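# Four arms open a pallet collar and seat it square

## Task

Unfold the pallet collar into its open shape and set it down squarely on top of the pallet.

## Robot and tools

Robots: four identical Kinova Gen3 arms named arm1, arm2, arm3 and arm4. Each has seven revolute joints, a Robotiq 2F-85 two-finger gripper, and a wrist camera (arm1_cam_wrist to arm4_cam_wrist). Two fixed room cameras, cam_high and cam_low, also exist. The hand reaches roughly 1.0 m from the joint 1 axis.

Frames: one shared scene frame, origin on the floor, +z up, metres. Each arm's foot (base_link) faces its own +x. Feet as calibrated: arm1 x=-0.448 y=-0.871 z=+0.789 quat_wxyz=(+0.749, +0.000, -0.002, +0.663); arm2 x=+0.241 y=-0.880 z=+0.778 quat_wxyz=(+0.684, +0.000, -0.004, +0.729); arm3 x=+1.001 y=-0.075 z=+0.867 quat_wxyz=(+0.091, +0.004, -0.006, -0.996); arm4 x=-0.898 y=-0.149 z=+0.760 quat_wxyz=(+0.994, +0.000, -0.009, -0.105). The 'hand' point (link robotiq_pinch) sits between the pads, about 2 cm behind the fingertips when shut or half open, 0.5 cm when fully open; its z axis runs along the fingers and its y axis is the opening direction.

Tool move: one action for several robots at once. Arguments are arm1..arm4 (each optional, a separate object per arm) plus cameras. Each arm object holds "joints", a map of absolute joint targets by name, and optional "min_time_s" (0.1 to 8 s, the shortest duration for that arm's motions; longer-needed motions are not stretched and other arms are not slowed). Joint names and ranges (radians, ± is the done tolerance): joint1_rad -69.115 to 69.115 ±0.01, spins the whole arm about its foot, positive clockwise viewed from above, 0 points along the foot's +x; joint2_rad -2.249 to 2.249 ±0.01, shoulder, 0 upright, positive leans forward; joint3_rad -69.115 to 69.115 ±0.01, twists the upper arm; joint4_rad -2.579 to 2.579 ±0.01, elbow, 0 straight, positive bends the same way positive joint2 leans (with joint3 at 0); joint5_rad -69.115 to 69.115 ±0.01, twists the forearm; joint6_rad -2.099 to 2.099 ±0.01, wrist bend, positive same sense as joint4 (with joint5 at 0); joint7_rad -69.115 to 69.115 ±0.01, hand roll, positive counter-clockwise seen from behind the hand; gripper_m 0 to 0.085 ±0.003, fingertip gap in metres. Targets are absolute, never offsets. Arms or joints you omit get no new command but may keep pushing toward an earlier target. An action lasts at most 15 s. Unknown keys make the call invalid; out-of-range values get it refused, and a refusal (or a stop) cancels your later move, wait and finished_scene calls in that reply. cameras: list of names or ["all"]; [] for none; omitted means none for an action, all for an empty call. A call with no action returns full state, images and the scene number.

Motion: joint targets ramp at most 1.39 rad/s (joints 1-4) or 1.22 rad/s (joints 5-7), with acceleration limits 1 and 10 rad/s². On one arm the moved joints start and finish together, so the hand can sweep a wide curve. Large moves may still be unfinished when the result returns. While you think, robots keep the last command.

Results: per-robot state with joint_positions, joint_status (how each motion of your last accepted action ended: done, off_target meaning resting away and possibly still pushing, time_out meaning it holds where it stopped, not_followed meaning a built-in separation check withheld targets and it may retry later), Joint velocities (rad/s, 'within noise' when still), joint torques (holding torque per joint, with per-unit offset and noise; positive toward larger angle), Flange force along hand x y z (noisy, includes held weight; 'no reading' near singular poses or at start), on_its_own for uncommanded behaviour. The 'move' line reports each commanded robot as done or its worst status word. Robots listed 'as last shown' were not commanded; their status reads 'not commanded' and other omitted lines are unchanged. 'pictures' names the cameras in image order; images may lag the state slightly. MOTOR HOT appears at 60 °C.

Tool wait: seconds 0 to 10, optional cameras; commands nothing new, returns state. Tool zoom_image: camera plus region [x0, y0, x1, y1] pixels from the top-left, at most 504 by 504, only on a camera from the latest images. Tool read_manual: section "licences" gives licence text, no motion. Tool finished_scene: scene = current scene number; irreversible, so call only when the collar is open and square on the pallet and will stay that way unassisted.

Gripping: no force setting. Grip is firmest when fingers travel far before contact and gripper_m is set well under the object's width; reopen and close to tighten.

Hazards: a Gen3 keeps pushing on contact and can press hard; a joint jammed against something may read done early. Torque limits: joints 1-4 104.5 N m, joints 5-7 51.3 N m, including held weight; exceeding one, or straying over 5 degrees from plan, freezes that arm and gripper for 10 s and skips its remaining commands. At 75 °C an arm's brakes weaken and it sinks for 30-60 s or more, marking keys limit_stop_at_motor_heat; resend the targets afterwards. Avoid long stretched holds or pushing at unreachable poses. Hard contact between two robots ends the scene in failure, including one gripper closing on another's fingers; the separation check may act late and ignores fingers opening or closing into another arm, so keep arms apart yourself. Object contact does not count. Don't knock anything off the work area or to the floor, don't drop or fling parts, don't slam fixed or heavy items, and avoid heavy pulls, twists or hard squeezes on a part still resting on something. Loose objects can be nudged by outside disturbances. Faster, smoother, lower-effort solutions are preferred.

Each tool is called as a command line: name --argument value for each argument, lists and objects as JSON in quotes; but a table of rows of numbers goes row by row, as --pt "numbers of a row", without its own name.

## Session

move

zoom_image --camera "cam_high" --region '[160, 170, 560, 470]'

Scene clock: 0.00 s.
Joint torques (N m): no reading
Flange force (N): no reading
Joint velocities: within noise
arm1.joint_positions: joint1_rad=-0.402 joint2_rad=-0.383 joint3_rad=-0.040 joint4_rad=+1.541 joint5_rad=-0.051 joint6_rad=+2.058 joint7_rad=+1.177 gripper_m=+0.085
arm1.joint_status: not commanded
arm1.hand: x=-0.4748 y=-0.7682 z=+1.2800 quat_wxyz=(+0.028, +0.687, -0.726, +0.028) (m; scene frame)
arm2.joint_positions: joint1_rad=+0.285 joint2_rad=-0.357 joint3_rad=-0.078 joint4_rad=+1.459 joint5_rad=+0.016 joint6_rad=+2.068 joint7_rad=+1.565 gripper_m=+0.085
arm2.joint_status: not commanded
arm2.hand: x=+0.2792 y=-0.7634 z=+1.2890 quat_wxyz=(-0.007, +0.647, -0.762, +0.025) (m; scene frame)
arm3.joint_positions: joint1_rad=+0.032 joint2_rad=-0.382 joint3_rad=-0.049 joint4_rad=+1.449 joint5_rad=-0.054 joint6_rad=+1.927 joint7_rad=+1.058 gripper_m=+0.085
arm3.joint_status: not commanded
arm3.hand: x=+0.8352 y=-0.0966 z=+1.3853 quat_wxyz=(-0.044, -0.986, +0.147, +0.059) (m; scene frame)
arm4.joint_positions: joint1_rad=-0.436 joint2_rad=-0.345 joint3_rad=-0.114 joint4_rad=+1.479 joint5_rad=+0.005 joint6_rad=+2.013 joint7_rad=+1.279 gripper_m=+0.085
arm4.joint_status: not commanded
arm4.hand: x=-0.7687 y=-0.1195 z=+1.2644 quat_wxyz=(-0.012, +0.019, -0.999, +0.023) (m; scene frame)
pictures: arm1_cam_wrist, arm2_cam_wrist, arm3_cam_wrist, arm4_cam_wrist, cam_high, cam_low
Images, in order (width x height): arm1_cam_wrist 672x504, arm2_cam_wrist 672x504, arm3_cam_wrist 672x504, arm4_cam_wrist 672x504, cam_high 672x504, cam_low 672x504.

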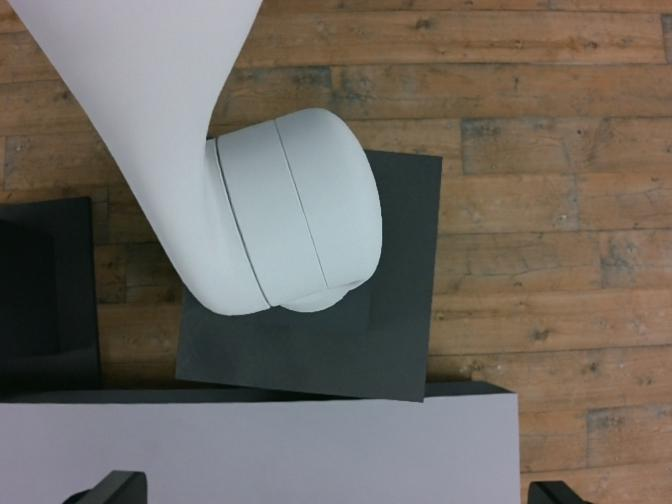

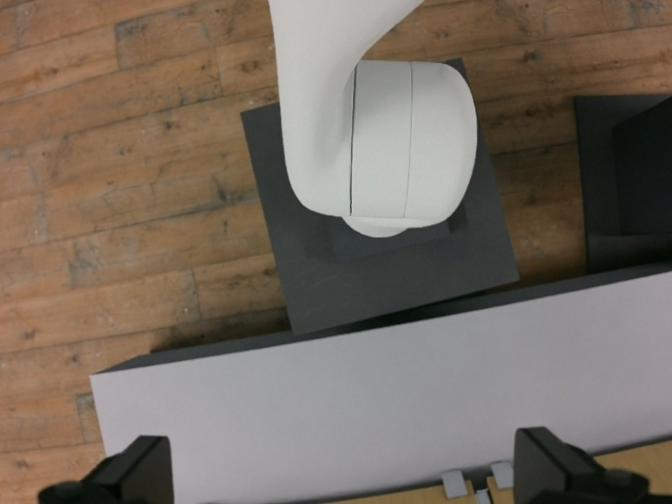

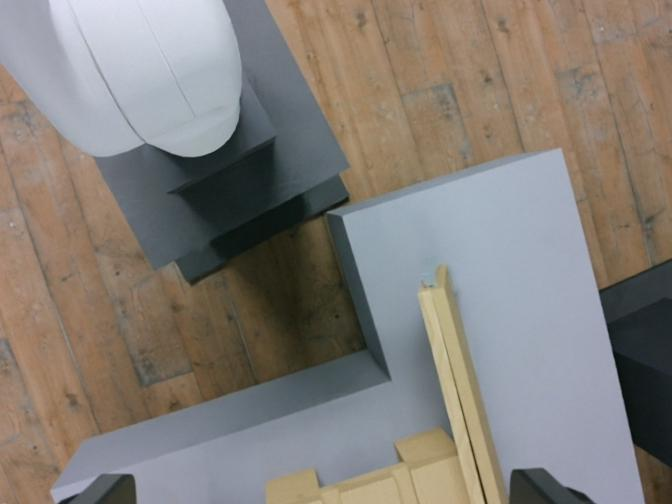

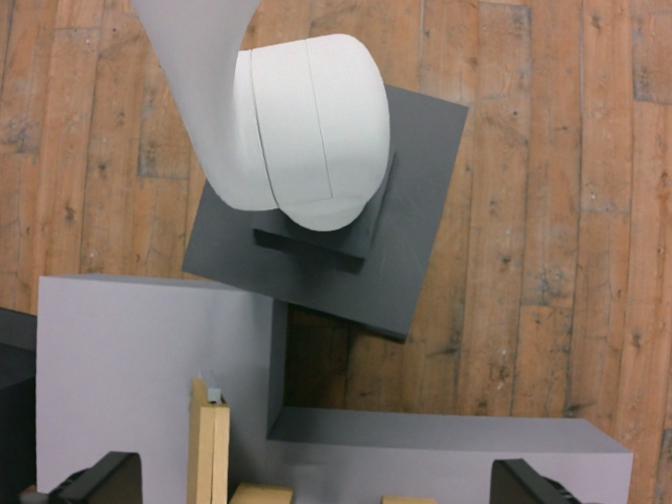

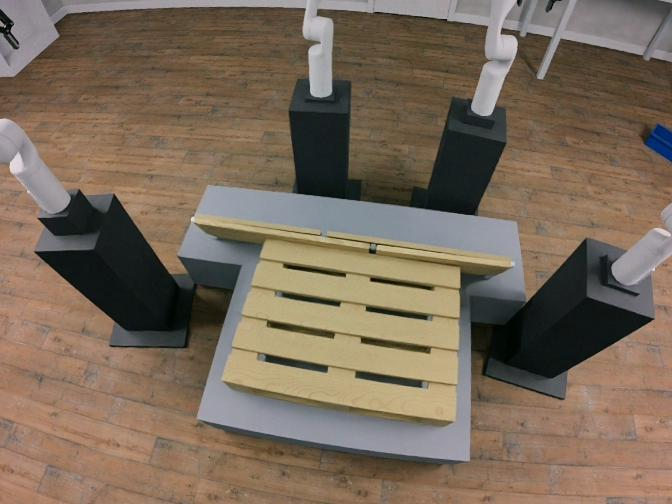

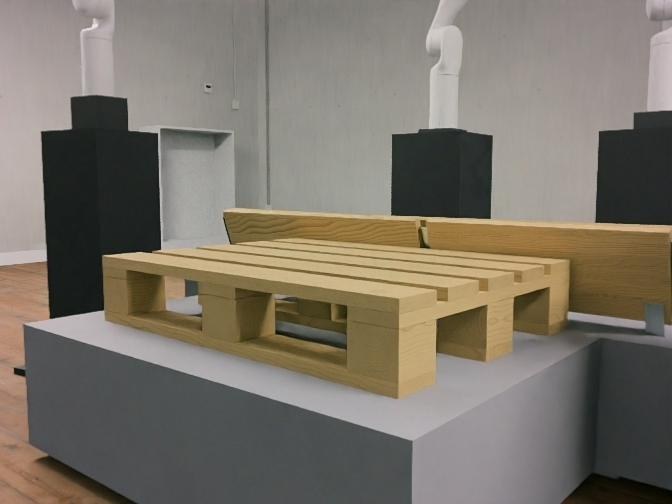

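Scaled by 1.260 from the camera's 672x504 image, which has a finer 960x720 frame.

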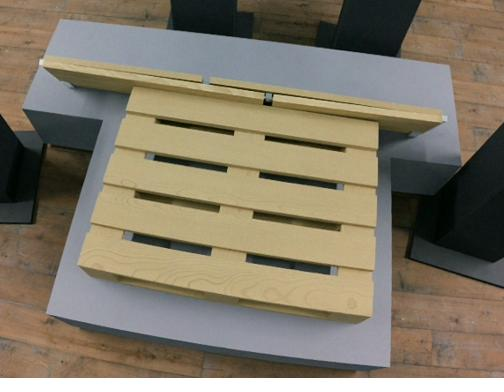

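move --arm2 '{"joints": {"joint1_rad": -0.4536, "joint2_rad": 1.509, "joint3_rad": 0, "joint4_rad": 0.832, "joint5_rad": 0, "joint6_rad": 0.8006, "joint7_rad": -0.5435}}' --arm3 '{"joints": {"joint1_rad": 0.6131, "joint2_rad": 1.0154, "joint3_rad": 0, "joint4_rad": 0.921, "joint5_rad": 0, "joint6_rad": 1.2052, "joint7_rad": 3.573}}' --arm4 '{"joints": {"joint1_rad": -0.9086, "joint2_rad": 1.061, "joint3_rad": 0, "joint4_rad": 0.4745, "joint5_rad": 0, "joint6_rad": 1.6061, "joint7_rad": 2.443}}' --cameras '["arm2_cam_wrist", "arm3_cam_wrist", "arm4_cam_wrist"]'

Scene clock: 28.77 s.
Joint torques (N m): arm1=[-0.63 -0.21 0.95 -8.37 0.38 0.18 0.45] | arm2=[1.15 -26.31 0.7 -6.03 -0.14 0.06 0.13] | arm3=[0.25 -25.04 -0.11 -8.75 -0.12 0.21 0.31] | arm4=[-0.49 -26.44 1.54 -9.67 0.25 -0.04 0.52]
Flange force (N): arm1=[3.0 4.9 1.5] | arm2=[2.4 0.6 0.3] | arm3=[-3.5 3.8 0.2] | arm4=no reading
move: arm2 done; arm3 done; arm4 done
Joint velocities: within noise
arm1: as last shown
arm2.joint_positions: joint1_rad=-0.454 joint2_rad=+1.509 joint3_rad=+0.000 joint4_rad=+0.832 joint5_rad=+0.000 joint6_rad=+0.801 joint7_rad=-0.544 gripper_m=+0.085
arm2.joint_status: all done
arm2.hand: x=-0.0553 y=-0.3051 z=+0.5599 quat_wxyz=(-0.003, -0.013, -1.000, -0.003) (m; scene frame)
arm3.joint_positions: joint1_rad=+0.613 joint2_rad=+1.015 joint3_rad=+0.000 joint4_rad=+0.921 joint5_rad=+0.000 joint6_rad=+1.205 joint7_rad=+3.573 gripper_m=+0.085
arm3.joint_status: all done
arm3.hand: x=+0.4192 y=+0.2204 z=+0.9420 quat_wxyz=(-0.007, -0.707, -0.707, +0.001) (m; scene frame)
arm4.joint_positions: joint1_rad=-0.909 joint2_rad=+1.061 joint3_rad=+0.000 joint4_rad=+0.474 joint5_rad=+0.000 joint6_rad=+1.606 joint7_rad=+2.443 gripper_m=+0.085
arm4.joint_status: all done
arm4.hand: x=-0.3634 y=+0.2698 z=+0.9577 quat_wxyz=(-0.005, +0.707, -0.707, +0.007) (m; scene frame)
pictures: arm2_cam_wrist, arm3_cam_wrist, arm4_cam_wrist
Images, in order (width x height): arm2_cam_wrist 672x504, arm3_cam_wrist 672x504, arm4_cam_wrist 672x504.

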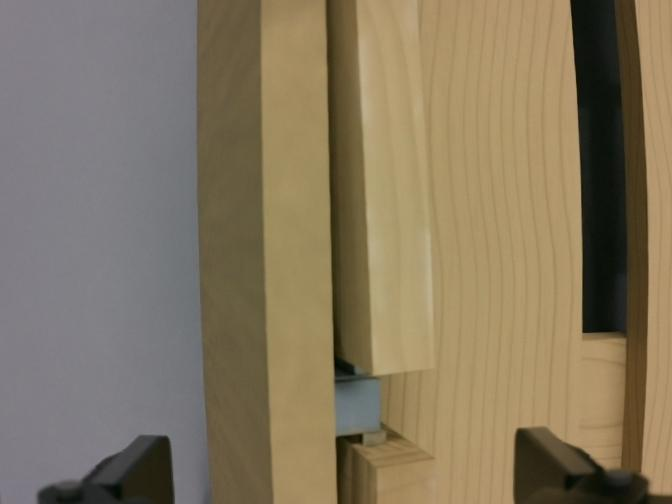

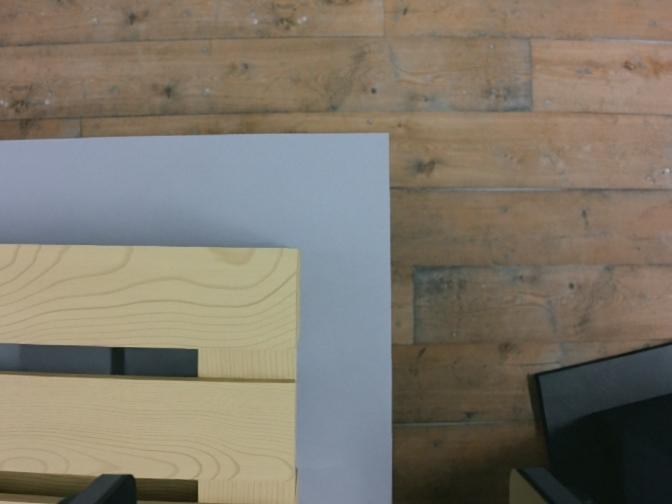

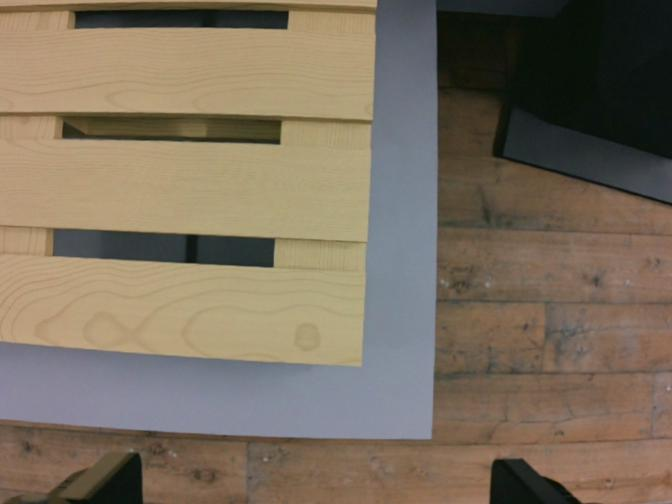

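move --arm2 '{"joints": {"joint1_rad": -0.4665, "joint2_rad": 1.5193, "joint4_rad": 0.8693, "joint6_rad": 0.753, "joint7_rad": -0.5425, "gripper_m": 0.06}}'

move --arm2 '{"joints": {"joint2_rad": 1.6018, "joint4_rad": 0.7881, "joint6_rad": 0.7517}, "min_time_s": 1.0}' --cameras '["arm2_cam_wrist"]'

move --arm2 '{"joints": {"joint1_rad": -0.5074, "joint2_rad": 1.51, "joint4_rad": 1.0478, "joint6_rad": 0.5838, "joint7_rad": -0.5833}, "min_time_s": 2.0}' --cameras '["arm2_cam_wrist", "cam_high", "cam_low"]'

Scene clock: 71.73 s.
Joint torques (N m): arm1=[-0.65 -0.19 0.92 -8.36 0.35 0.19 0.46] | arm2=[1.1 -26.01 0.64 -5.62 -0.18 0.05 0.1] | arm3=[0.23 -25.01 -0.11 -8.74 -0.12 0.18 0.31] | arm4=[-0.49 -26.4 1.47 -9.67 0.27 -0.01 0.45]
Flange force (N): arm1=[3.0 4.8 1.5] | arm2=[2.6 1.2 0.5] | arm3=[-3.4 3.8 0.1] | arm4=no reading
move: arm2 done
Joint velocities: within noise
arm1, arm3: as last shown
arm2.joint_positions: joint1_rad=-0.467 joint2_rad=+1.519 joint3_rad=+0.000 joint4_rad=+0.869 joint5_rad=+0.000 joint6_rad=+0.753 joint7_rad=-0.543 gripper_m=+0.060
arm2.joint_status: all done
arm2.hand: x=-0.0573 y=-0.3180 z=+0.5450 quat_wxyz=(-0.003, -0.006, -1.000, -0.003) (m; scene frame)
arm3.hand: x=+0.4193 y=+0.2204 z=+0.9420 quat_wxyz=(-0.007, -0.707, -0.707, +0.001) (m; scene frame)
arm4.joint_positions: joint1_rad=-0.909 joint2_rad=+1.061 joint3_rad=+0.000 joint4_rad=+0.474 joint5_rad=+0.000 joint6_rad=+1.606 joint7_rad=+2.443 gripper_m=+0.085
arm4.joint_status: not commanded
arm4.hand: x=-0.3634 y=+0.2698 z=+0.9577 quat_wxyz=(-0.005, +0.707, -0.707, +0.007) (m; scene frame)
pictures: none

Scene clock: 73.03 s.
Joint torques (N m): arm1=[-0.68 -0.18 0.92 -8.36 0.34 0.19 0.46] | arm2=[1.15 -26 0.65 -5.6 -0.15 0.05 0.14] | arm3=[0.28 -25.02 -0.12 -8.71 -0.13 0.19 0.32] | arm4=[-0.48 -26.44 1.58 -9.64 0.27 -0.01 0.51]
Flange force (N): arm1=[3.0 4.8 1.5] | arm2=[2.8 1.3 0.7] | arm3=[-3.4 3.6 0.1] | arm4=no reading
move: arm2 done
Joint velocities: within noise
arm1, arm3: as last shown
arm2.joint_positions: joint1_rad=-0.467 joint2_rad=+1.602 joint3_rad=+0.000 joint4_rad=+0.788 joint5_rad=+0.000 joint6_rad=+0.752 joint7_rad=-0.543 gripper_m=+0.060
arm2.joint_status: all done
arm2.hand: x=-0.0571 y=-0.3178 z=+0.5100 quat_wxyz=(-0.003, -0.006, -1.000, -0.003) (m; scene frame)
arm4.joint_positions: joint1_rad=-0.909 joint2_rad=+1.061 joint3_rad=+0.000 joint4_rad=+0.474 joint5_rad=+0.000 joint6_rad=+1.606 joint7_rad=+2.443 gripper_m=+0.085
arm4.joint_status: not commanded
arm4.hand: x=-0.3634 y=+0.2698 z=+0.9577 quat_wxyz=(-0.005, +0.707, -0.707, +0.007) (m; scene frame)
pictures: arm2_cam_wrist
Images, in order (width x height): arm2_cam_wrist 672x504.

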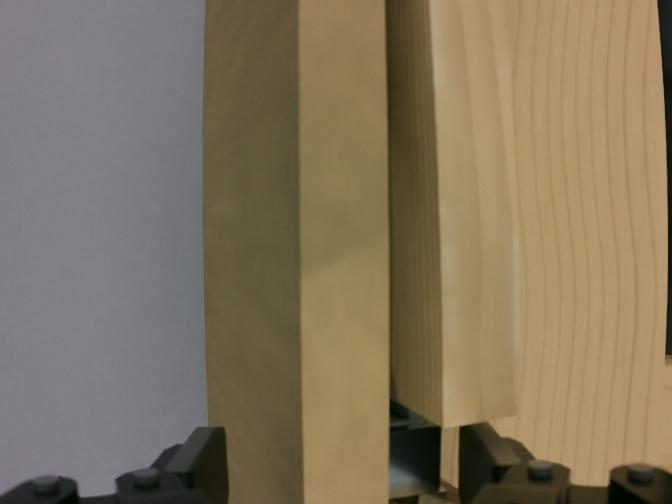

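Scene clock: 75.33 s.
Joint torques (N m): arm1=[-0.62 -0.19 0.95 -8.37 0.36 0.21 0.48] | arm2=[1.17 -24.79 0.61 -4.44 -0.18 0.09 0.13] | arm3=[0.24 -24.99 -0.11 -8.72 -0.14 0.18 0.32] | arm4=[-0.55 -26.4 1.54 -9.79 0.3 -0.08 0.5]
Flange force (N): arm1=[3.0 5.0 1.6] | arm2=[2.6 0.4 0.5] | arm3=[-3.4 3.7 0.1] | arm4=no reading
move: arm2 done
Joint velocities: within noise
arm1, arm3: as last shown
arm2.joint_positions: joint1_rad=-0.507 joint2_rad=+1.510 joint3_rad=+0.000 joint4_rad=+1.048 joint5_rad=+0.000 joint6_rad=+0.584 joint7_rad=-0.583 gripper_m=+0.060
arm2.joint_status: all done
arm2.hand: x=-0.0572 y=-0.3658 z=+0.5157 quat_wxyz=(-0.003, -0.006, -1.000, -0.003) (m; scene frame)
arm4.joint_positions: joint1_rad=-0.909 joint2_rad=+1.061 joint3_rad=+0.000 joint4_rad=+0.474 joint5_rad=+0.000 joint6_rad=+1.606 joint7_rad=+2.443 gripper_m=+0.085
arm4.joint_status: not commanded
arm4.hand: x=-0.3634 y=+0.2698 z=+0.9577 quat_wxyz=(-0.005, +0.707, -0.707, +0.007) (m; scene frame)
pictures: arm2_cam_wrist, cam_high, cam_low
Images, in order (width x height): arm2_cam_wrist 672x504, cam_high 672x504, cam_low 672x504.

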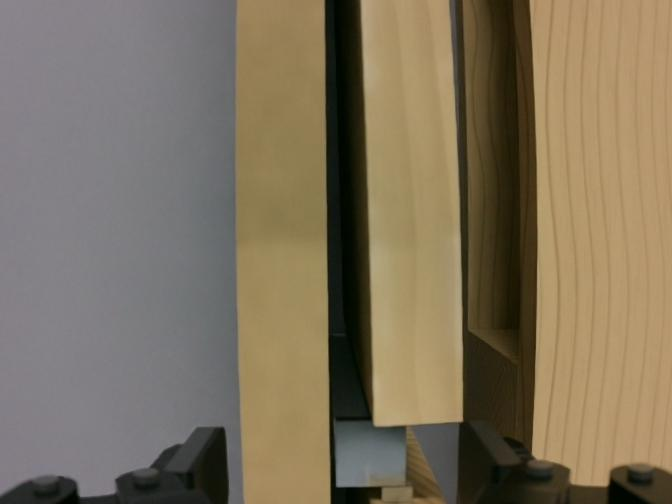

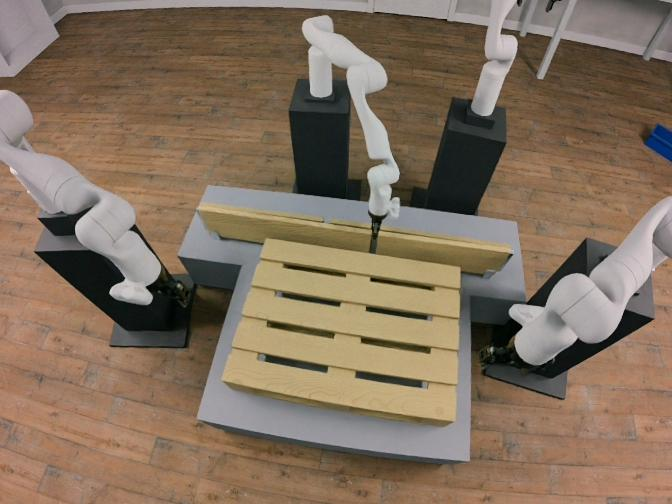

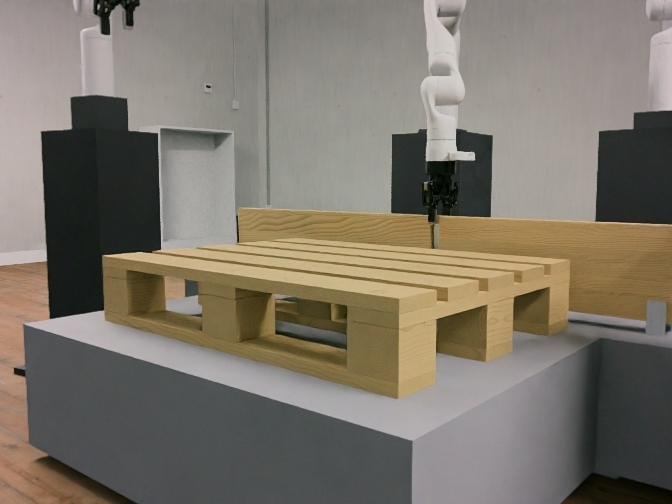

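move --arm2 '{"joints": {"joint1_rad": -0.5203, "joint2_rad": 1.4805, "joint4_rad": 1.115, "joint6_rad": 0.5461, "joint7_rad": -0.591}, "min_time_s": 0.8}'

move --arm2 '{"joints": {"gripper_m": 0.01}}' --cameras '["arm2_cam_wrist"]'

Scene clock: 112.13 s.
Joint torques (N m): arm1=[-0.69 -0.22 0.94 -8.37 0.35 0.2 0.47] | arm2=[1.16 -24.51 0.7 -4.11 -0.18 0.02 0.11] | arm3=[0.28 -24.97 -0.14 -8.78 -0.13 0.2 0.31] | arm4=[-0.5 -26.33 1.63 -9.72 0.28 -0.03 0.47]
Flange force (N): arm1=[2.9 4.9 1.6] | arm2=[2.8 0.7 0.6] | arm3=[-3.7 4.1 0.1] | arm4=no reading
move: arm2 done
Joint velocities: within noise
arm1, arm3: as last shown
arm2.joint_positions: joint1_rad=-0.520 joint2_rad=+1.481 joint3_rad=+0.000 joint4_rad=+1.115 joint5_rad=+0.000 joint6_rad=+0.546 joint7_rad=-0.591 gripper_m=+0.060
arm2.joint_status: all done
arm2.hand: x=-0.0578 y=-0.3789 z=+0.5216 quat_wxyz=(-0.003, -0.004, -1.000, -0.003) (m; scene frame)
arm4.joint_positions: joint1_rad=-0.909 joint2_rad=+1.061 joint3_rad=+0.000 joint4_rad=+0.474 joint5_rad=+0.000 joint6_rad=+1.606 joint7_rad=+2.443 gripper_m=+0.085
arm4.joint_status: not commanded
arm4.hand: x=-0.3634 y=+0.2698 z=+0.9577 quat_wxyz=(-0.005, +0.707, -0.707, +0.007) (m; scene frame)
pictures: none

Scene clock: 113.00 s.
Joint torques (N m): arm1=[-0.61 -0.22 0.92 -8.35 0.36 0.2 0.46] | arm2=[0.76 -23.14 0.96 -5.52 0.37 -1.43 0.54] | arm3=[0.25 -25.02 -0.12 -8.74 -0.16 0.2 0.31] | arm4=[-0.52 -26.4 1.63 -9.69 0.29 -0.01 0.58]
Flange force (N): arm1=[2.9 4.8 1.5] | arm2=[0.9 -2.4 -5.7] | arm3=[-3.5 3.8 0.1] | arm4=no reading
move: arm2 off_target
Joint velocities: within noise
arm1, arm3: as last shown
arm2.joint_positions: joint1_rad=-0.520 joint2_rad=+1.480 joint3_rad=+0.000 joint4_rad=+1.115 joint5_rad=+0.000 joint6_rad=+0.546 joint7_rad=-0.591 gripper_m=+0.018
arm2.joint_status: gripper_m off_target (ended at +0.018, target +0.010)
arm2.hand: x=-0.0578 y=-0.3788 z=+0.5217 quat_wxyz=(-0.003, -0.004, -1.000, -0.003) (m; scene frame)
arm4.joint_positions: joint1_rad=-0.909 joint2_rad=+1.061 joint3_rad=+0.000 joint4_rad=+0.474 joint5_rad=+0.000 joint6_rad=+1.606 joint7_rad=+2.443 gripper_m=+0.085
arm4.joint_status: not commanded
arm4.hand: x=-0.3634 y=+0.2698 z=+0.9577 quat_wxyz=(-0.005, +0.707, -0.707, +0.007) (m; scene frame)
pictures: arm2_cam_wrist
Images, in order (width x height): arm2_cam_wrist 672x504.

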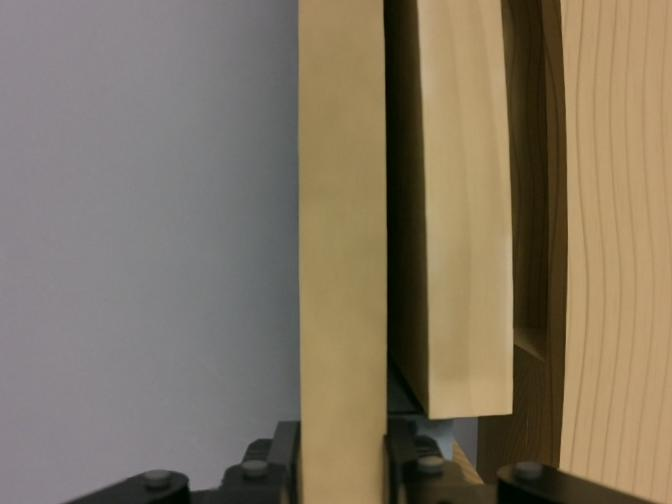

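move --arm2 '{"joints": {"joint1_rad": -0.5779, "joint2_rad": 1.4222, "joint4_rad": 1.3483, "joint6_rad": 0.3711, "joint7_rad": -0.6486}, "min_time_s": 2.0}'

move --arm2 '{"joints": {"joint1_rad": -0.6446, "joint2_rad": 1.3867, "joint4_rad": 1.5472, "joint6_rad": 0.2077, "joint7_rad": -0.7152}, "min_time_s": 2.0}' --arm3 '{"joints": {"joint1_rad": -0.5332, "joint2_rad": 1.5552, "joint4_rad": 0.9205, "joint6_rad": 0.6659, "joint7_rad": 1.1825}, "min_time_s": 3.0}' --arm4 '{"joints": {"joint1_rad": 0.3323, "joint2_rad": 1.3262, "joint4_rad": 1.1343, "joint6_rad": 0.6811, "joint7_rad": 2.44}, "min_time_s": 3.0}'

move --arm2 '{"joints": {"joint1_rad": -0.7304, "joint2_rad": 1.3707, "joint4_rad": 1.7995, "joint6_rad": -0.0286, "joint7_rad": -0.8011}, "min_time_s": 2.5}' --cameras '["arm2_cam_wrist", "arm3_cam_wrist", "arm4_cam_wrist", "cam_high"]'

Scene clock: 127.70 s.
Joint torques (N m): arm1=[-0.64 -0.21 0.95 -8.39 0.36 0.21 0.47] | arm2=[-1.1 -16.46 -1.7 3.46 0.34 3.39 1.17] | arm3=[0.24 -24.98 -0.1 -8.73 -0.15 0.17 0.34] | arm4=[-0.54 -26.43 1.6 -9.71 0.33 -0.02 0.48]
Flange force (N): arm1=[3.0 5.0 1.7] | arm2=[5.9 8.8 -1.6] | arm3=[-3.5 3.8 0.0] | arm4=no reading
move: arm2 done
Joint velocities: within noise
arm1, arm3: as last shown
arm2.joint_positions: joint1_rad=-0.578 joint2_rad=+1.422 joint3_rad=+0.000 joint4_rad=+1.348 joint5_rad=+0.000 joint6_rad=+0.371 joint7_rad=-0.649 gripper_m=+0.018
arm2.joint_status: all done
arm2.hand: x=-0.0548 y=-0.4389 z=+0.5213 quat_wxyz=(-0.003, -0.004, -1.000, -0.003) (m; scene frame)
arm4.joint_positions: joint1_rad=-0.909 joint2_rad=+1.061 joint3_rad=+0.000 joint4_rad=+0.474 joint5_rad=+0.000 joint6_rad=+1.606 joint7_rad=+2.443 gripper_m=+0.085
arm4.joint_status: not commanded
arm4.hand: x=-0.3634 y=+0.2698 z=+0.9577 quat_wxyz=(-0.005, +0.707, -0.707, +0.007) (m; scene frame)
pictures: none

Scene clock: 131.03 s.
Joint torques (N m): arm1=[-0.64 -0.2 0.92 -8.37 0.35 0.2 0.47] | arm2=[-3.41 -15.31 -4.95 4.08 0.23 3.1 1.19] | arm3=[0.08 -25.04 -0.16 -6.04 -0.2 0.19 0.31] | arm4=[-1.06 -25.1 1.55 -6.65 0.19 -0.06 0.48]
Flange force (N): arm1=[2.9 4.8 1.6] | arm2=[1.5 9.9 -2.6] | arm3=[5.0 -0.3 -2.8] | arm4=[3.7 2.8 -1.7]
move: arm2 done; arm3 done; arm4 done
Joint velocities: within noise
arm1.joint_positions: joint1_rad=-0.402 joint2_rad=-0.383 joint3_rad=-0.040 joint4_rad=+1.541 joint5_rad=-0.051 joint6_rad=+2.058 joint7_rad=+1.177 gripper_m=+0.085
arm1.joint_status: not commanded
arm1.hand: x=-0.4748 y=-0.7682 z=+1.2800 quat_wxyz=(+0.028, +0.687, -0.726, +0.028) (m; scene frame)
arm2.joint_positions: joint1_rad=-0.645 joint2_rad=+1.387 joint3_rad=+0.000 joint4_rad=+1.547 joint5_rad=+0.000 joint6_rad=+0.208 joint7_rad=-0.715 gripper_m=+0.018
arm2.joint_status: all done
arm2.hand: x=-0.0499 y=-0.4988 z=+0.5211 quat_wxyz=(-0.003, -0.004, -1.000, -0.003) (m; scene frame)
arm3.joint_positions: joint1_rad=-0.533 joint2_rad=+1.555 joint3_rad=+0.000 joint4_rad=+0.920 joint5_rad=+0.000 joint6_rad=+0.666 joint7_rad=+1.182 gripper_m=+0.085
arm3.joint_status: all done
arm3.hand: x=+0.5227 y=-0.4624 z=+0.6000 quat_wxyz=(-0.006, -0.987, -0.163, -0.003) (m; scene frame)
arm4.joint_positions: joint1_rad=+0.332 joint2_rad=+1.326 joint3_rad=+0.000 joint4_rad=+1.134 joint5_rad=+0.000 joint6_rad=+0.681 joint7_rad=+2.440 gripper_m=+0.085
arm4.joint_status: all done
arm4.hand: x=-0.3894 y=-0.4844 z=+0.6002 quat_wxyz=(-0.008, +0.162, -0.987, +0.002) (m; scene frame)
pictures: none

Scene clock: 133.83 s.
Joint torques (N m): arm1=[-0.64 -0.21 0.95 -8.38 0.36 0.2 0.47] | arm2=[-1.23 -14.41 -1.84 6.53 1.3 3.08 1.47] | arm3=[0.09 -25.05 -0.18 -6.03 -0.2 0.17 0.3] | arm4=[-0.99 -25.13 1.51 -6.72 0.18 -0.05 0.53]
Flange force (N): arm1=[3.0 5.0 1.6] | arm2=[6.9 7.3 0.8] | arm3=[4.9 -0.2 -2.7] | arm4=[3.8 3.3 -1.7]
move: arm2 done
Joint velocities: within noise
arm1, arm3, arm4: as last shown
arm2.joint_positions: joint1_rad=-0.730 joint2_rad=+1.371 joint3_rad=+0.000 joint4_rad=+1.800 joint5_rad=+0.000 joint6_rad=-0.029 joint7_rad=-0.801 gripper_m=+0.018
arm2.joint_status: all done
arm2.hand: x=-0.0277 y=-0.5780 z=+0.5208 quat_wxyz=(-0.003, -0.004, -1.000, -0.003) (m; scene frame)
arm3.joint_positions: joint1_rad=-0.533 joint2_rad=+1.555 joint3_rad=+0.000 joint4_rad=+0.921 joint5_rad=+0.000 joint6_rad=+0.666 joint7_rad=+1.182 gripper_m=+0.085
pictures: arm2_cam_wrist, arm3_cam_wrist, arm4_cam_wrist, cam_high
Images, in order (width x height): arm2_cam_wrist 672x504, arm3_cam_wrist 672x504, arm4_cam_wrist 672x504, cam_high 672x504.

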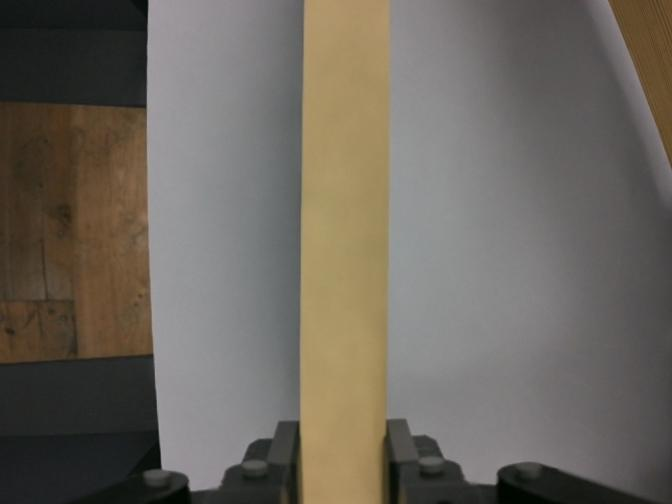

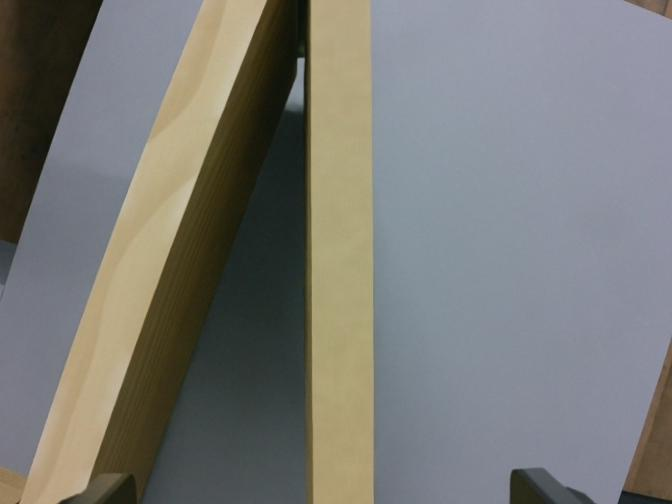

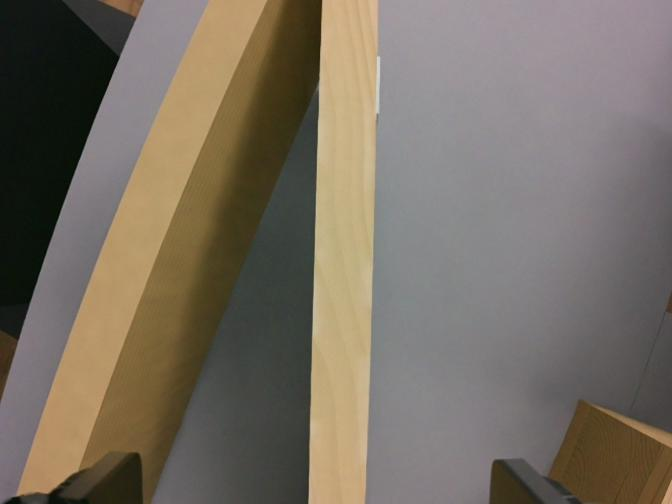

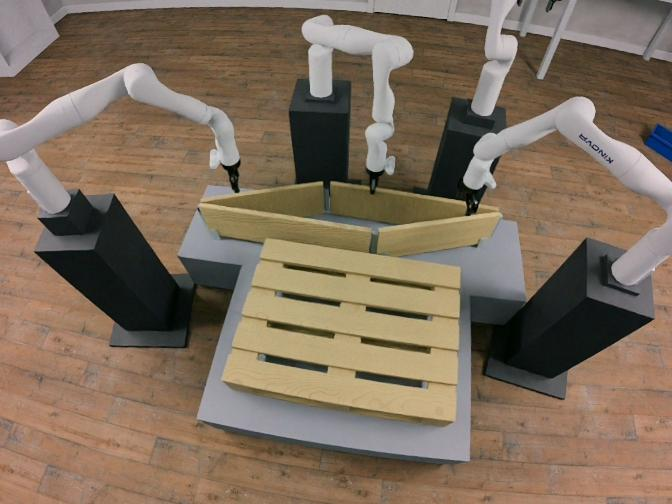

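move --arm3 '{"joints": {"joint1_rad": -0.5404, "joint2_rad": 1.8276, "joint4_rad": 0.5827, "joint6_rad": 0.7313, "joint7_rad": 1.1666}, "min_time_s": 1.5}' --arm4 '{"joints": {"joint1_rad": 0.3286, "joint2_rad": 1.5358, "joint4_rad": 0.9942, "joint6_rad": 0.6116, "joint7_rad": 2.4276}, "min_time_s": 1.5}'

move --arm3 '{"joints": {"gripper_m": 0.038}}' --arm4 '{"joints": {"gripper_m": 0.038}}' --cameras '["arm3_cam_wrist", "arm4_cam_wrist"]'

Scene clock: 152.63 s.
Joint torques (N m): arm1=[-0.66 -0.23 0.93 -8.38 0.37 0.2 0.46] | arm2=[-1.25 -14.95 -1.87 6.51 1.29 3.08 1.45] | arm3=[0.04 -24.85 -0.17 -6.51 -0.21 0.21 0.3] | arm4=[-0.98 -25.29 1.47 -6.17 0.24 -0.08 0.52]
Flange force (N): arm1=[2.9 4.9 1.6] | arm2=[6.7 7.3 2.1] | arm3=[7.4 -1.3 -4.9] | arm4=[3.8 3.1 -2.6]
move: arm3 done; arm4 done
Joint velocities: within noise
arm1, arm2: as last shown
arm2.hand: x=-0.0278 y=-0.5779 z=+0.5208 quat_wxyz=(-0.003, -0.004, -1.000, -0.003) (m; scene frame)
arm3.joint_positions: joint1_rad=-0.540 joint2_rad=+1.828 joint3_rad=+0.000 joint4_rad=+0.583 joint5_rad=+0.000 joint6_rad=+0.731 joint7_rad=+1.167 gripper_m=+0.085
arm3.joint_status: all done
arm3.hand: x=+0.5248 y=-0.4683 z=+0.4999 quat_wxyz=(-0.006, -0.987, -0.158, -0.003) (m; scene frame)
arm4.joint_positions: joint1_rad=+0.329 joint2_rad=+1.536 joint3_rad=+0.000 joint4_rad=+0.994 joint5_rad=+0.000 joint6_rad=+0.612 joint7_rad=+2.428 gripper_m=+0.085
arm4.joint_status: all done
arm4.hand: x=-0.3909 y=-0.4801 z=+0.4998 quat_wxyz=(-0.008, +0.158, -0.987, +0.002) (m; scene frame)
pictures: none

Scene clock: 153.63 s.
Joint torques (N m): arm1=[-0.64 -0.2 0.95 -8.37 0.37 0.21 0.48] | arm2=[-1.28 -14.89 -1.86 6.54 1.33 3.08 1.48] | arm3=[0.07 -24.85 -0.14 -6.46 -0.2 0.2 0.3] | arm4=[-1.04 -25.2 1.52 -6.19 0.2 -0.04 0.5]
Flange force (N): arm1=[3.0 5.0 1.6] | arm2=[6.8 7.3 2.0] | arm3=[7.0 -1.1 -4.7] | arm4=[4.2 3.4 -2.9]
move: arm3 done; arm4 done
Joint velocities: within noise
arm1, arm2: as last shown
arm3.joint_positions: joint1_rad=-0.540 joint2_rad=+1.828 joint3_rad=+0.000 joint4_rad=+0.583 joint5_rad=+0.000 joint6_rad=+0.731 joint7_rad=+1.167 gripper_m=+0.038
arm3.joint_status: all done
arm3.hand: x=+0.5248 y=-0.4683 z=+0.4999 quat_wxyz=(-0.006, -0.987, -0.158, -0.003) (m; scene frame)
arm4.joint_positions: joint1_rad=+0.329 joint2_rad=+1.536 joint3_rad=+0.000 joint4_rad=+0.994 joint5_rad=+0.000 joint6_rad=+0.612 joint7_rad=+2.428 gripper_m=+0.038
arm4.joint_status: all done
arm4.hand: x=-0.3910 y=-0.4801 z=+0.4998 quat_wxyz=(-0.008, +0.158, -0.987, +0.002) (m; scene frame)
pictures: arm3_cam_wrist, arm4_cam_wrist
Images, in order (width x height): arm3_cam_wrist 672x504, arm4_cam_wrist 672x504.

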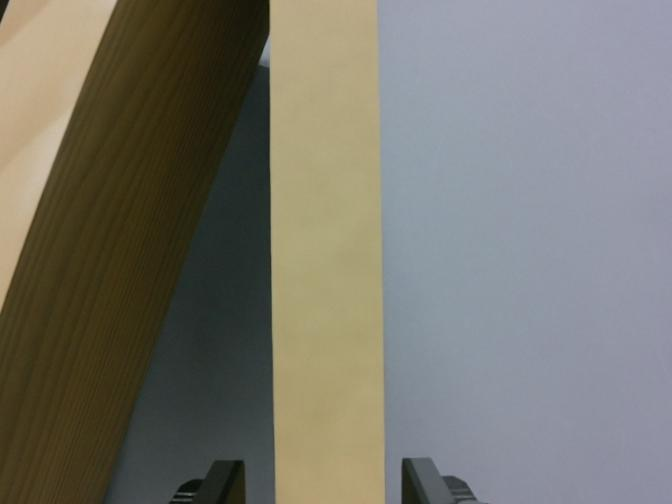

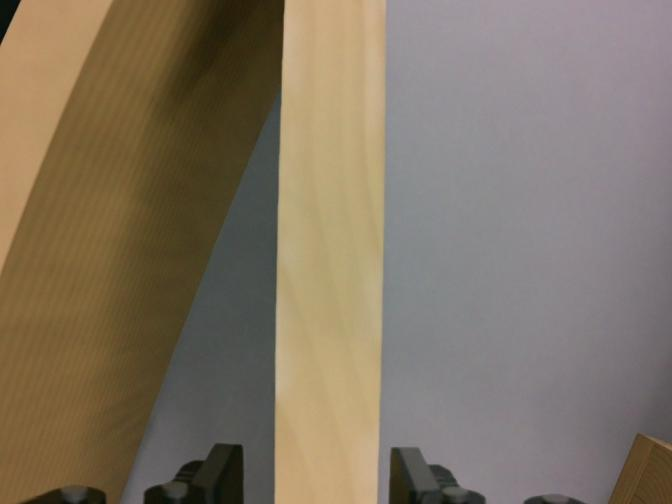

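move --arm3 '{"joints": {"gripper_m": 0.005}}' --arm4 '{"joints": {"gripper_m": 0.005}}'

move --arm2 '{"joints": {"gripper_m": 0.055}}'

move --arm2 '{"joints": {"joint2_rad": 1.0502, "joint4_rad": 1.9689, "joint6_rad": 0.1225}}'

move --arm2 '{"joints": {"joint1_rad": -0.153, "joint2_rad": -0.493, "joint4_rad": 1.477, "joint6_rad": 1.957, "joint7_rad": 0.3}}' --arm3 '{"joints": {"joint1_rad": -0.5423, "joint2_rad": 1.5831, "joint4_rad": 0.884, "joint6_rad": 0.6745, "joint7_rad": 1.1647}, "min_time_s": 2.2}' --arm4 '{"joints": {"joint1_rad": 0.3278, "joint2_rad": 1.3414, "joint4_rad": 1.1401, "joint6_rad": 0.6601, "joint7_rad": 2.4267}, "min_time_s": 2.2}' --cameras '["cam_high", "cam_low"]'

Scene clock: 234.77 s.
Joint torques (N m): arm1=[-0.63 -0.18 0.95 -8.32 0.36 0.2 0.47] | arm2=[-1.3 -19.1 -1.57 -0.32 0.97 -0.51 1.19] | arm3=[-0.89 -24.83 -1.96 -7.39 -1.45 -0.75 -0.21] | arm4=[-0.4 -23.74 2.22 -8.63 0.2 -2.91 0]
Flange force (N): arm1=[3.0 4.9 1.4] | arm2=[-0.7 0.3 -2.3] | arm3=[8.5 -4.3 -7.7] | arm4=[6.9 7.2 -12.0]
move: arm3 off_target; arm4 off_target
Joint velocities: within noise
arm1, arm2: as last shown
arm3.joint_positions: joint1_rad=-0.540 joint2_rad=+1.828 joint3_rad=+0.000 joint4_rad=+0.583 joint5_rad=+0.000 joint6_rad=+0.731 joint7_rad=+1.167 gripper_m=+0.019
arm3.joint_status: gripper_m off_target (ended at +0.019, target +0.005)
arm3.hand: x=+0.5248 y=-0.4683 z=+0.4999 quat_wxyz=(-0.006, -0.987, -0.158, -0.003) (m; scene frame)
arm4.joint_positions: joint1_rad=+0.329 joint2_rad=+1.536 joint3_rad=+0.000 joint4_rad=+0.994 joint5_rad=+0.000 joint6_rad=+0.612 joint7_rad=+2.428 gripper_m=+0.019
arm4.joint_status: gripper_m off_target (ended at +0.019, target +0.005)
arm4.hand: x=-0.3910 y=-0.4800 z=+0.4997 quat_wxyz=(-0.008, +0.158, -0.987, +0.002) (m; scene frame)
pictures: none

Scene clock: 235.67 s.
Joint torques (N m): arm1=[-0.69 -0.23 0.97 -8.37 0.38 0.19 0.45] | arm2=[1.14 -19.44 0.65 0.93 -0.11 0.03 0.14] | arm3=[-0.86 -25.05 -1.83 -7.71 -1.33 -0.96 -0.17] | arm4=[-0.37 -24.25 2.38 -8.78 0.21 -3.02 0.01]
Flange force (N): arm1=[3.0 5.0 1.6] | arm2=[3.1 -0.6 1.1] | arm3=[9.4 -4.5 -8.2] | arm4=[6.6 6.9 -11.1]
move: arm2 done
Joint velocities: within noise
arm1, arm3, arm4: as last shown
arm2.joint_positions: joint1_rad=-0.730 joint2_rad=+1.371 joint3_rad=+0.000 joint4_rad=+1.799 joint5_rad=+0.000 joint6_rad=-0.029 joint7_rad=-0.801 gripper_m=+0.055
arm2.joint_status: all done
arm2.hand: x=-0.0278 y=-0.5779 z=+0.5208 quat_wxyz=(-0.003, -0.004, -1.000, -0.003) (m; scene frame)
arm4.hand: x=-0.3910 y=-0.4801 z=+0.4998 quat_wxyz=(-0.008, +0.158, -0.987, +0.002) (m; scene frame)
pictures: none

Scene clock: 237.10 s.
Joint torques (N m): arm1=[-0.66 -0.21 0.93 -8.36 0.36 0.2 0.45] | arm2=[1.04 -18.54 0.62 -0.54 -0.13 0.06 0.1] | arm3=[-0.9 -25.05 -1.81 -7.7 -1.31 -0.93 -0.18] | arm4=[-0.4 -24.18 2.39 -8.79 0.2 -3 -0.02]
Flange force (N): arm1=[2.9 4.8 1.5] | arm2=[2.7 -0.7 0.4] | arm3=[9.4 -4.6 -8.2] | arm4=[6.9 7.0 -11.3]
move: arm2 done
Joint velocities: within noise
arm1, arm3, arm4: as last shown
arm2.joint_positions: joint1_rad=-0.730 joint2_rad=+1.050 joint3_rad=+0.000 joint4_rad=+1.969 joint5_rad=+0.000 joint6_rad=+0.122 joint7_rad=-0.801 gripper_m=+0.055
arm2.joint_status: all done
arm2.hand: x=-0.0286 y=-0.5786 z=+0.6487 quat_wxyz=(-0.003, -0.004, -1.000, -0.003) (m; scene frame)
pictures: none

Scene clock: 239.93 s.
Joint torques (N m): arm1=[-0.62 -0.22 0.96 -8.34 0.36 0.19 0.47] | arm2=[1.06 0.87 0.06 -7.74 -0.17 -0.51 0.15] | arm3=[-3.45 -41.9 -2.88 -9.81 -1.2 0.69 0.4] | arm4=[1.07 -41.02 3.42 -9.12 0.71 1.78 0.75]
Flange force (N): arm1=[2.9 5.0 1.4] | arm2=[-0.5 1.7 -1.5] | arm3=[-4.3 -2.8 28.3] | arm4=[-3.1 0.5 29.4]
move: arm2 done; arm3 done; arm4 done
Joint velocities: within noise
arm1: as last shown
arm2.joint_positions: joint1_rad=-0.153 joint2_rad=-0.493 joint3_rad=+0.000 joint4_rad=+1.477 joint5_rad=+0.000 joint6_rad=+1.957 joint7_rad=+0.300 gripper_m=+0.055
arm2.joint_status: all done
arm2.hand: x=+0.2353 y=-0.7557 z=+1.3030 quat_wxyz=(-0.008, +0.254, -0.962, -0.102) (m; scene frame)
arm3.joint_positions: joint1_rad=-0.542 joint2_rad=+1.583 joint3_rad=+0.000 joint4_rad=+0.884 joint5_rad=+0.000 joint6_rad=+0.674 joint7_rad=+1.165 gripper_m=+0.019
arm3.joint_status: all done
arm3.hand: x=+0.5247 y=-0.4683 z=+0.5900 quat_wxyz=(-0.006, -0.987, -0.158, -0.003) (m; scene frame)
arm4.joint_positions: joint1_rad=+0.328 joint2_rad=+1.341 joint3_rad=+0.000 joint4_rad=+1.140 joint5_rad=+0.000 joint6_rad=+0.660 joint7_rad=+2.427 gripper_m=+0.019
arm4.joint_status: all done
arm4.hand: x=-0.3909 y=-0.4802 z=+0.5898 quat_wxyz=(-0.008, +0.158, -0.987, +0.002) (m; scene frame)
pictures: cam_high, cam_low
Images, in order (width x height): cam_high 672x504, cam_low 672x504.

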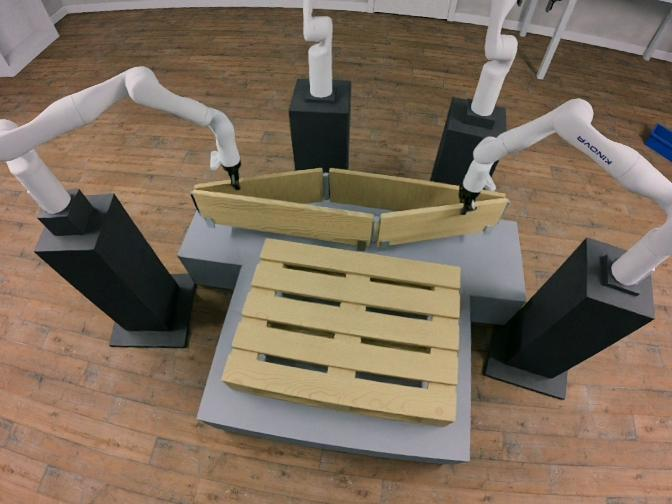

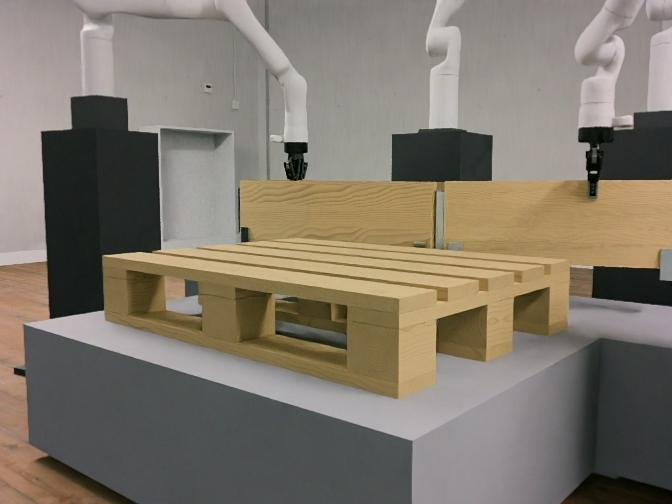

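move --arm3 '{"joints": {"joint1_rad": -0.5444, "joint2_rad": 1.3824, "joint4_rad": 1.0543, "joint6_rad": 0.7049, "joint7_rad": 1.1626}, "min_time_s": 1.8}' --arm4 '{"joints": {"joint1_rad": 0.3267, "joint2_rad": 1.1679, "joint4_rad": 1.213, "joint6_rad": 0.7607, "joint7_rad": 2.4257}, "min_time_s": 1.8}'

move --arm3 '{"joints": {"joint1_rad": -0.3665, "joint2_rad": 1.3085, "joint4_rad": 1.286, "joint6_rad": 0.5471, "joint7_rad": 1.5882}, "min_time_s": 2.2}' --arm4 '{"joints": {"joint1_rad": 0.2176, "joint2_rad": 1.0961, "joint4_rad": 1.4181, "joint6_rad": 0.6274, "joint7_rad": 2.5644}, "min_time_s": 2.2}'

move --arm3 '{"joints": {"joint1_rad": -0.1639, "joint2_rad": 1.2801, "joint4_rad": 1.3785, "joint6_rad": 0.483, "joint7_rad": 2.037}, "min_time_s": 2.2}' --arm4 '{"joints": {"joint1_rad": 0.0848, "joint2_rad": 1.0502, "joint4_rad": 1.5601, "joint6_rad": 0.5313, "joint7_rad": 2.6777}, "min_time_s": 2.2}' --cameras '["cam_high"]'

Scene clock: 256.93 s.
Joint torques (N m): arm1=[-0.66 -0.2 0.94 -8.37 0.37 0.19 0.48] | arm2=[1.05 0.82 0.13 -7.71 -0.15 -0.5 0.13] | arm3=[-1.8 -43.79 -1.48 -11.79 -0.77 -0.12 0.35] | arm4=[-0.18 -42.12 2.31 -12.14 0.28 0.79 0.62]
Flange force (N): arm1=[3.0 5.0 1.6] | arm2=[-0.4 1.9 -1.6] | arm3=[-1.2 -1.2 29.3] | arm4=[0.0 0.8 29.8]
move: arm3 done; arm4 done
Joint velocities: within noise
arm1.joint_positions: joint1_rad=-0.402 joint2_rad=-0.383 joint3_rad=-0.040 joint4_rad=+1.541 joint5_rad=-0.051 joint6_rad=+2.058 joint7_rad=+1.177 gripper_m=+0.085
arm1.joint_status: not commanded
arm1.hand: x=-0.4748 y=-0.7682 z=+1.2800 quat_wxyz=(+0.028, +0.687, -0.726, +0.028) (m; scene frame)
arm2: as last shown
arm3.joint_positions: joint1_rad=-0.544 joint2_rad=+1.382 joint3_rad=+0.000 joint4_rad=+1.054 joint5_rad=+0.000 joint6_rad=+0.705 joint7_rad=+1.163 gripper_m=+0.019
arm3.joint_status: all done
arm3.hand: x=+0.5248 y=-0.4683 z=+0.6801 quat_wxyz=(-0.006, -0.987, -0.158, -0.003) (m; scene frame)
arm4.joint_positions: joint1_rad=+0.327 joint2_rad=+1.168 joint3_rad=+0.000 joint4_rad=+1.213 joint5_rad=+0.000 joint6_rad=+0.761 joint7_rad=+2.426 gripper_m=+0.019
arm4.joint_status: all done
arm4.hand: x=-0.3909 y=-0.4801 z=+0.6797 quat_wxyz=(-0.008, +0.158, -0.987, +0.002) (m; scene frame)
pictures: none

Scene clock: 259.43 s.
Joint torques (N m): arm1=[-0.65 -0.2 0.92 -8.34 0.35 0.21 0.46] | arm2=[1.04 0.82 0.04 -7.66 -0.17 -0.51 0.14] | arm3=[-1.46 -40.94 -2.05 -9.62 -0.76 -0.27 0.59] | arm4=[-0.65 -39.19 1.51 -10.29 0.03 0.9 0.66]
Flange force (N): arm1=[2.9 4.8 1.5] | arm2=[-0.7 1.9 -1.8] | arm3=[-0.3 -0.7 29.0] | arm4=[0.8 0.6 29.9]
move: arm3 done; arm4 done
Joint velocities: within noise
arm1, arm2: as last shown
arm3.joint_positions: joint1_rad=-0.366 joint2_rad=+1.308 joint3_rad=+0.000 joint4_rad=+1.286 joint5_rad=+0.000 joint6_rad=+0.547 joint7_rad=+1.588 gripper_m=+0.019
arm3.joint_status: all done
arm3.hand: x=+0.5033 y=-0.3530 z=+0.6800 quat_wxyz=(-0.006, -0.960, -0.279, -0.003) (m; scene frame)
arm4.joint_positions: joint1_rad=+0.218 joint2_rad=+1.096 joint3_rad=+0.000 joint4_rad=+1.418 joint5_rad=+0.000 joint6_rad=+0.627 joint7_rad=+2.564 gripper_m=+0.019
arm4.joint_status: all done
arm4.hand: x=-0.3989 y=-0.4044 z=+0.6800 quat_wxyz=(-0.008, +0.279, -0.960, +0.003) (m; scene frame)
pictures: none

Scene clock: 261.93 s.
Joint torques (N m): arm1=[-0.64 -0.18 0.94 -8.37 0.37 0.18 0.46] | arm2=[1.01 0.82 0.06 -7.71 -0.16 -0.51 0.12] | arm3=[-1.74 -38.39 -2.43 -7.18 -0.57 0.53 0.81] | arm4=[-0.37 -36.53 1.9 -8 0.24 1.11 0.75]
Flange force (N): arm1=[3.0 4.9 1.6] | arm2=[-0.6 1.8 -1.7] | arm3=[-1.6 -1.9 28.7] | arm4=[-0.6 -1.0 29.7]
move: arm3 done; arm4 done
Joint velocities: within noise
arm1, arm2: as last shown
arm3.joint_positions: joint1_rad=-0.164 joint2_rad=+1.280 joint3_rad=+0.000 joint4_rad=+1.378 joint5_rad=+0.000 joint6_rad=+0.483 joint7_rad=+2.037 gripper_m=+0.019
arm3.joint_status: all done
arm3.hand: x=+0.4775 y=-0.2399 z=+0.6801 quat_wxyz=(-0.007, -0.919, -0.395, -0.002) (m; scene frame)
arm4.joint_positions: joint1_rad=+0.085 joint2_rad=+1.050 joint3_rad=+0.000 joint4_rad=+1.560 joint5_rad=+0.000 joint6_rad=+0.531 joint7_rad=+2.678 gripper_m=+0.019
arm4.joint_status: all done
arm4.hand: x=-0.4025 y=-0.3262 z=+0.6802 quat_wxyz=(-0.007, +0.395, -0.919, +0.004) (m; scene frame)
pictures: cam_high
Images, in order (width x height): cam_high 672x504.

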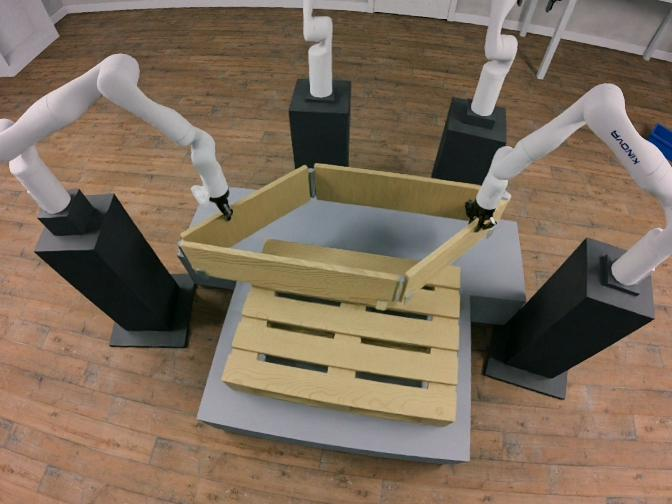

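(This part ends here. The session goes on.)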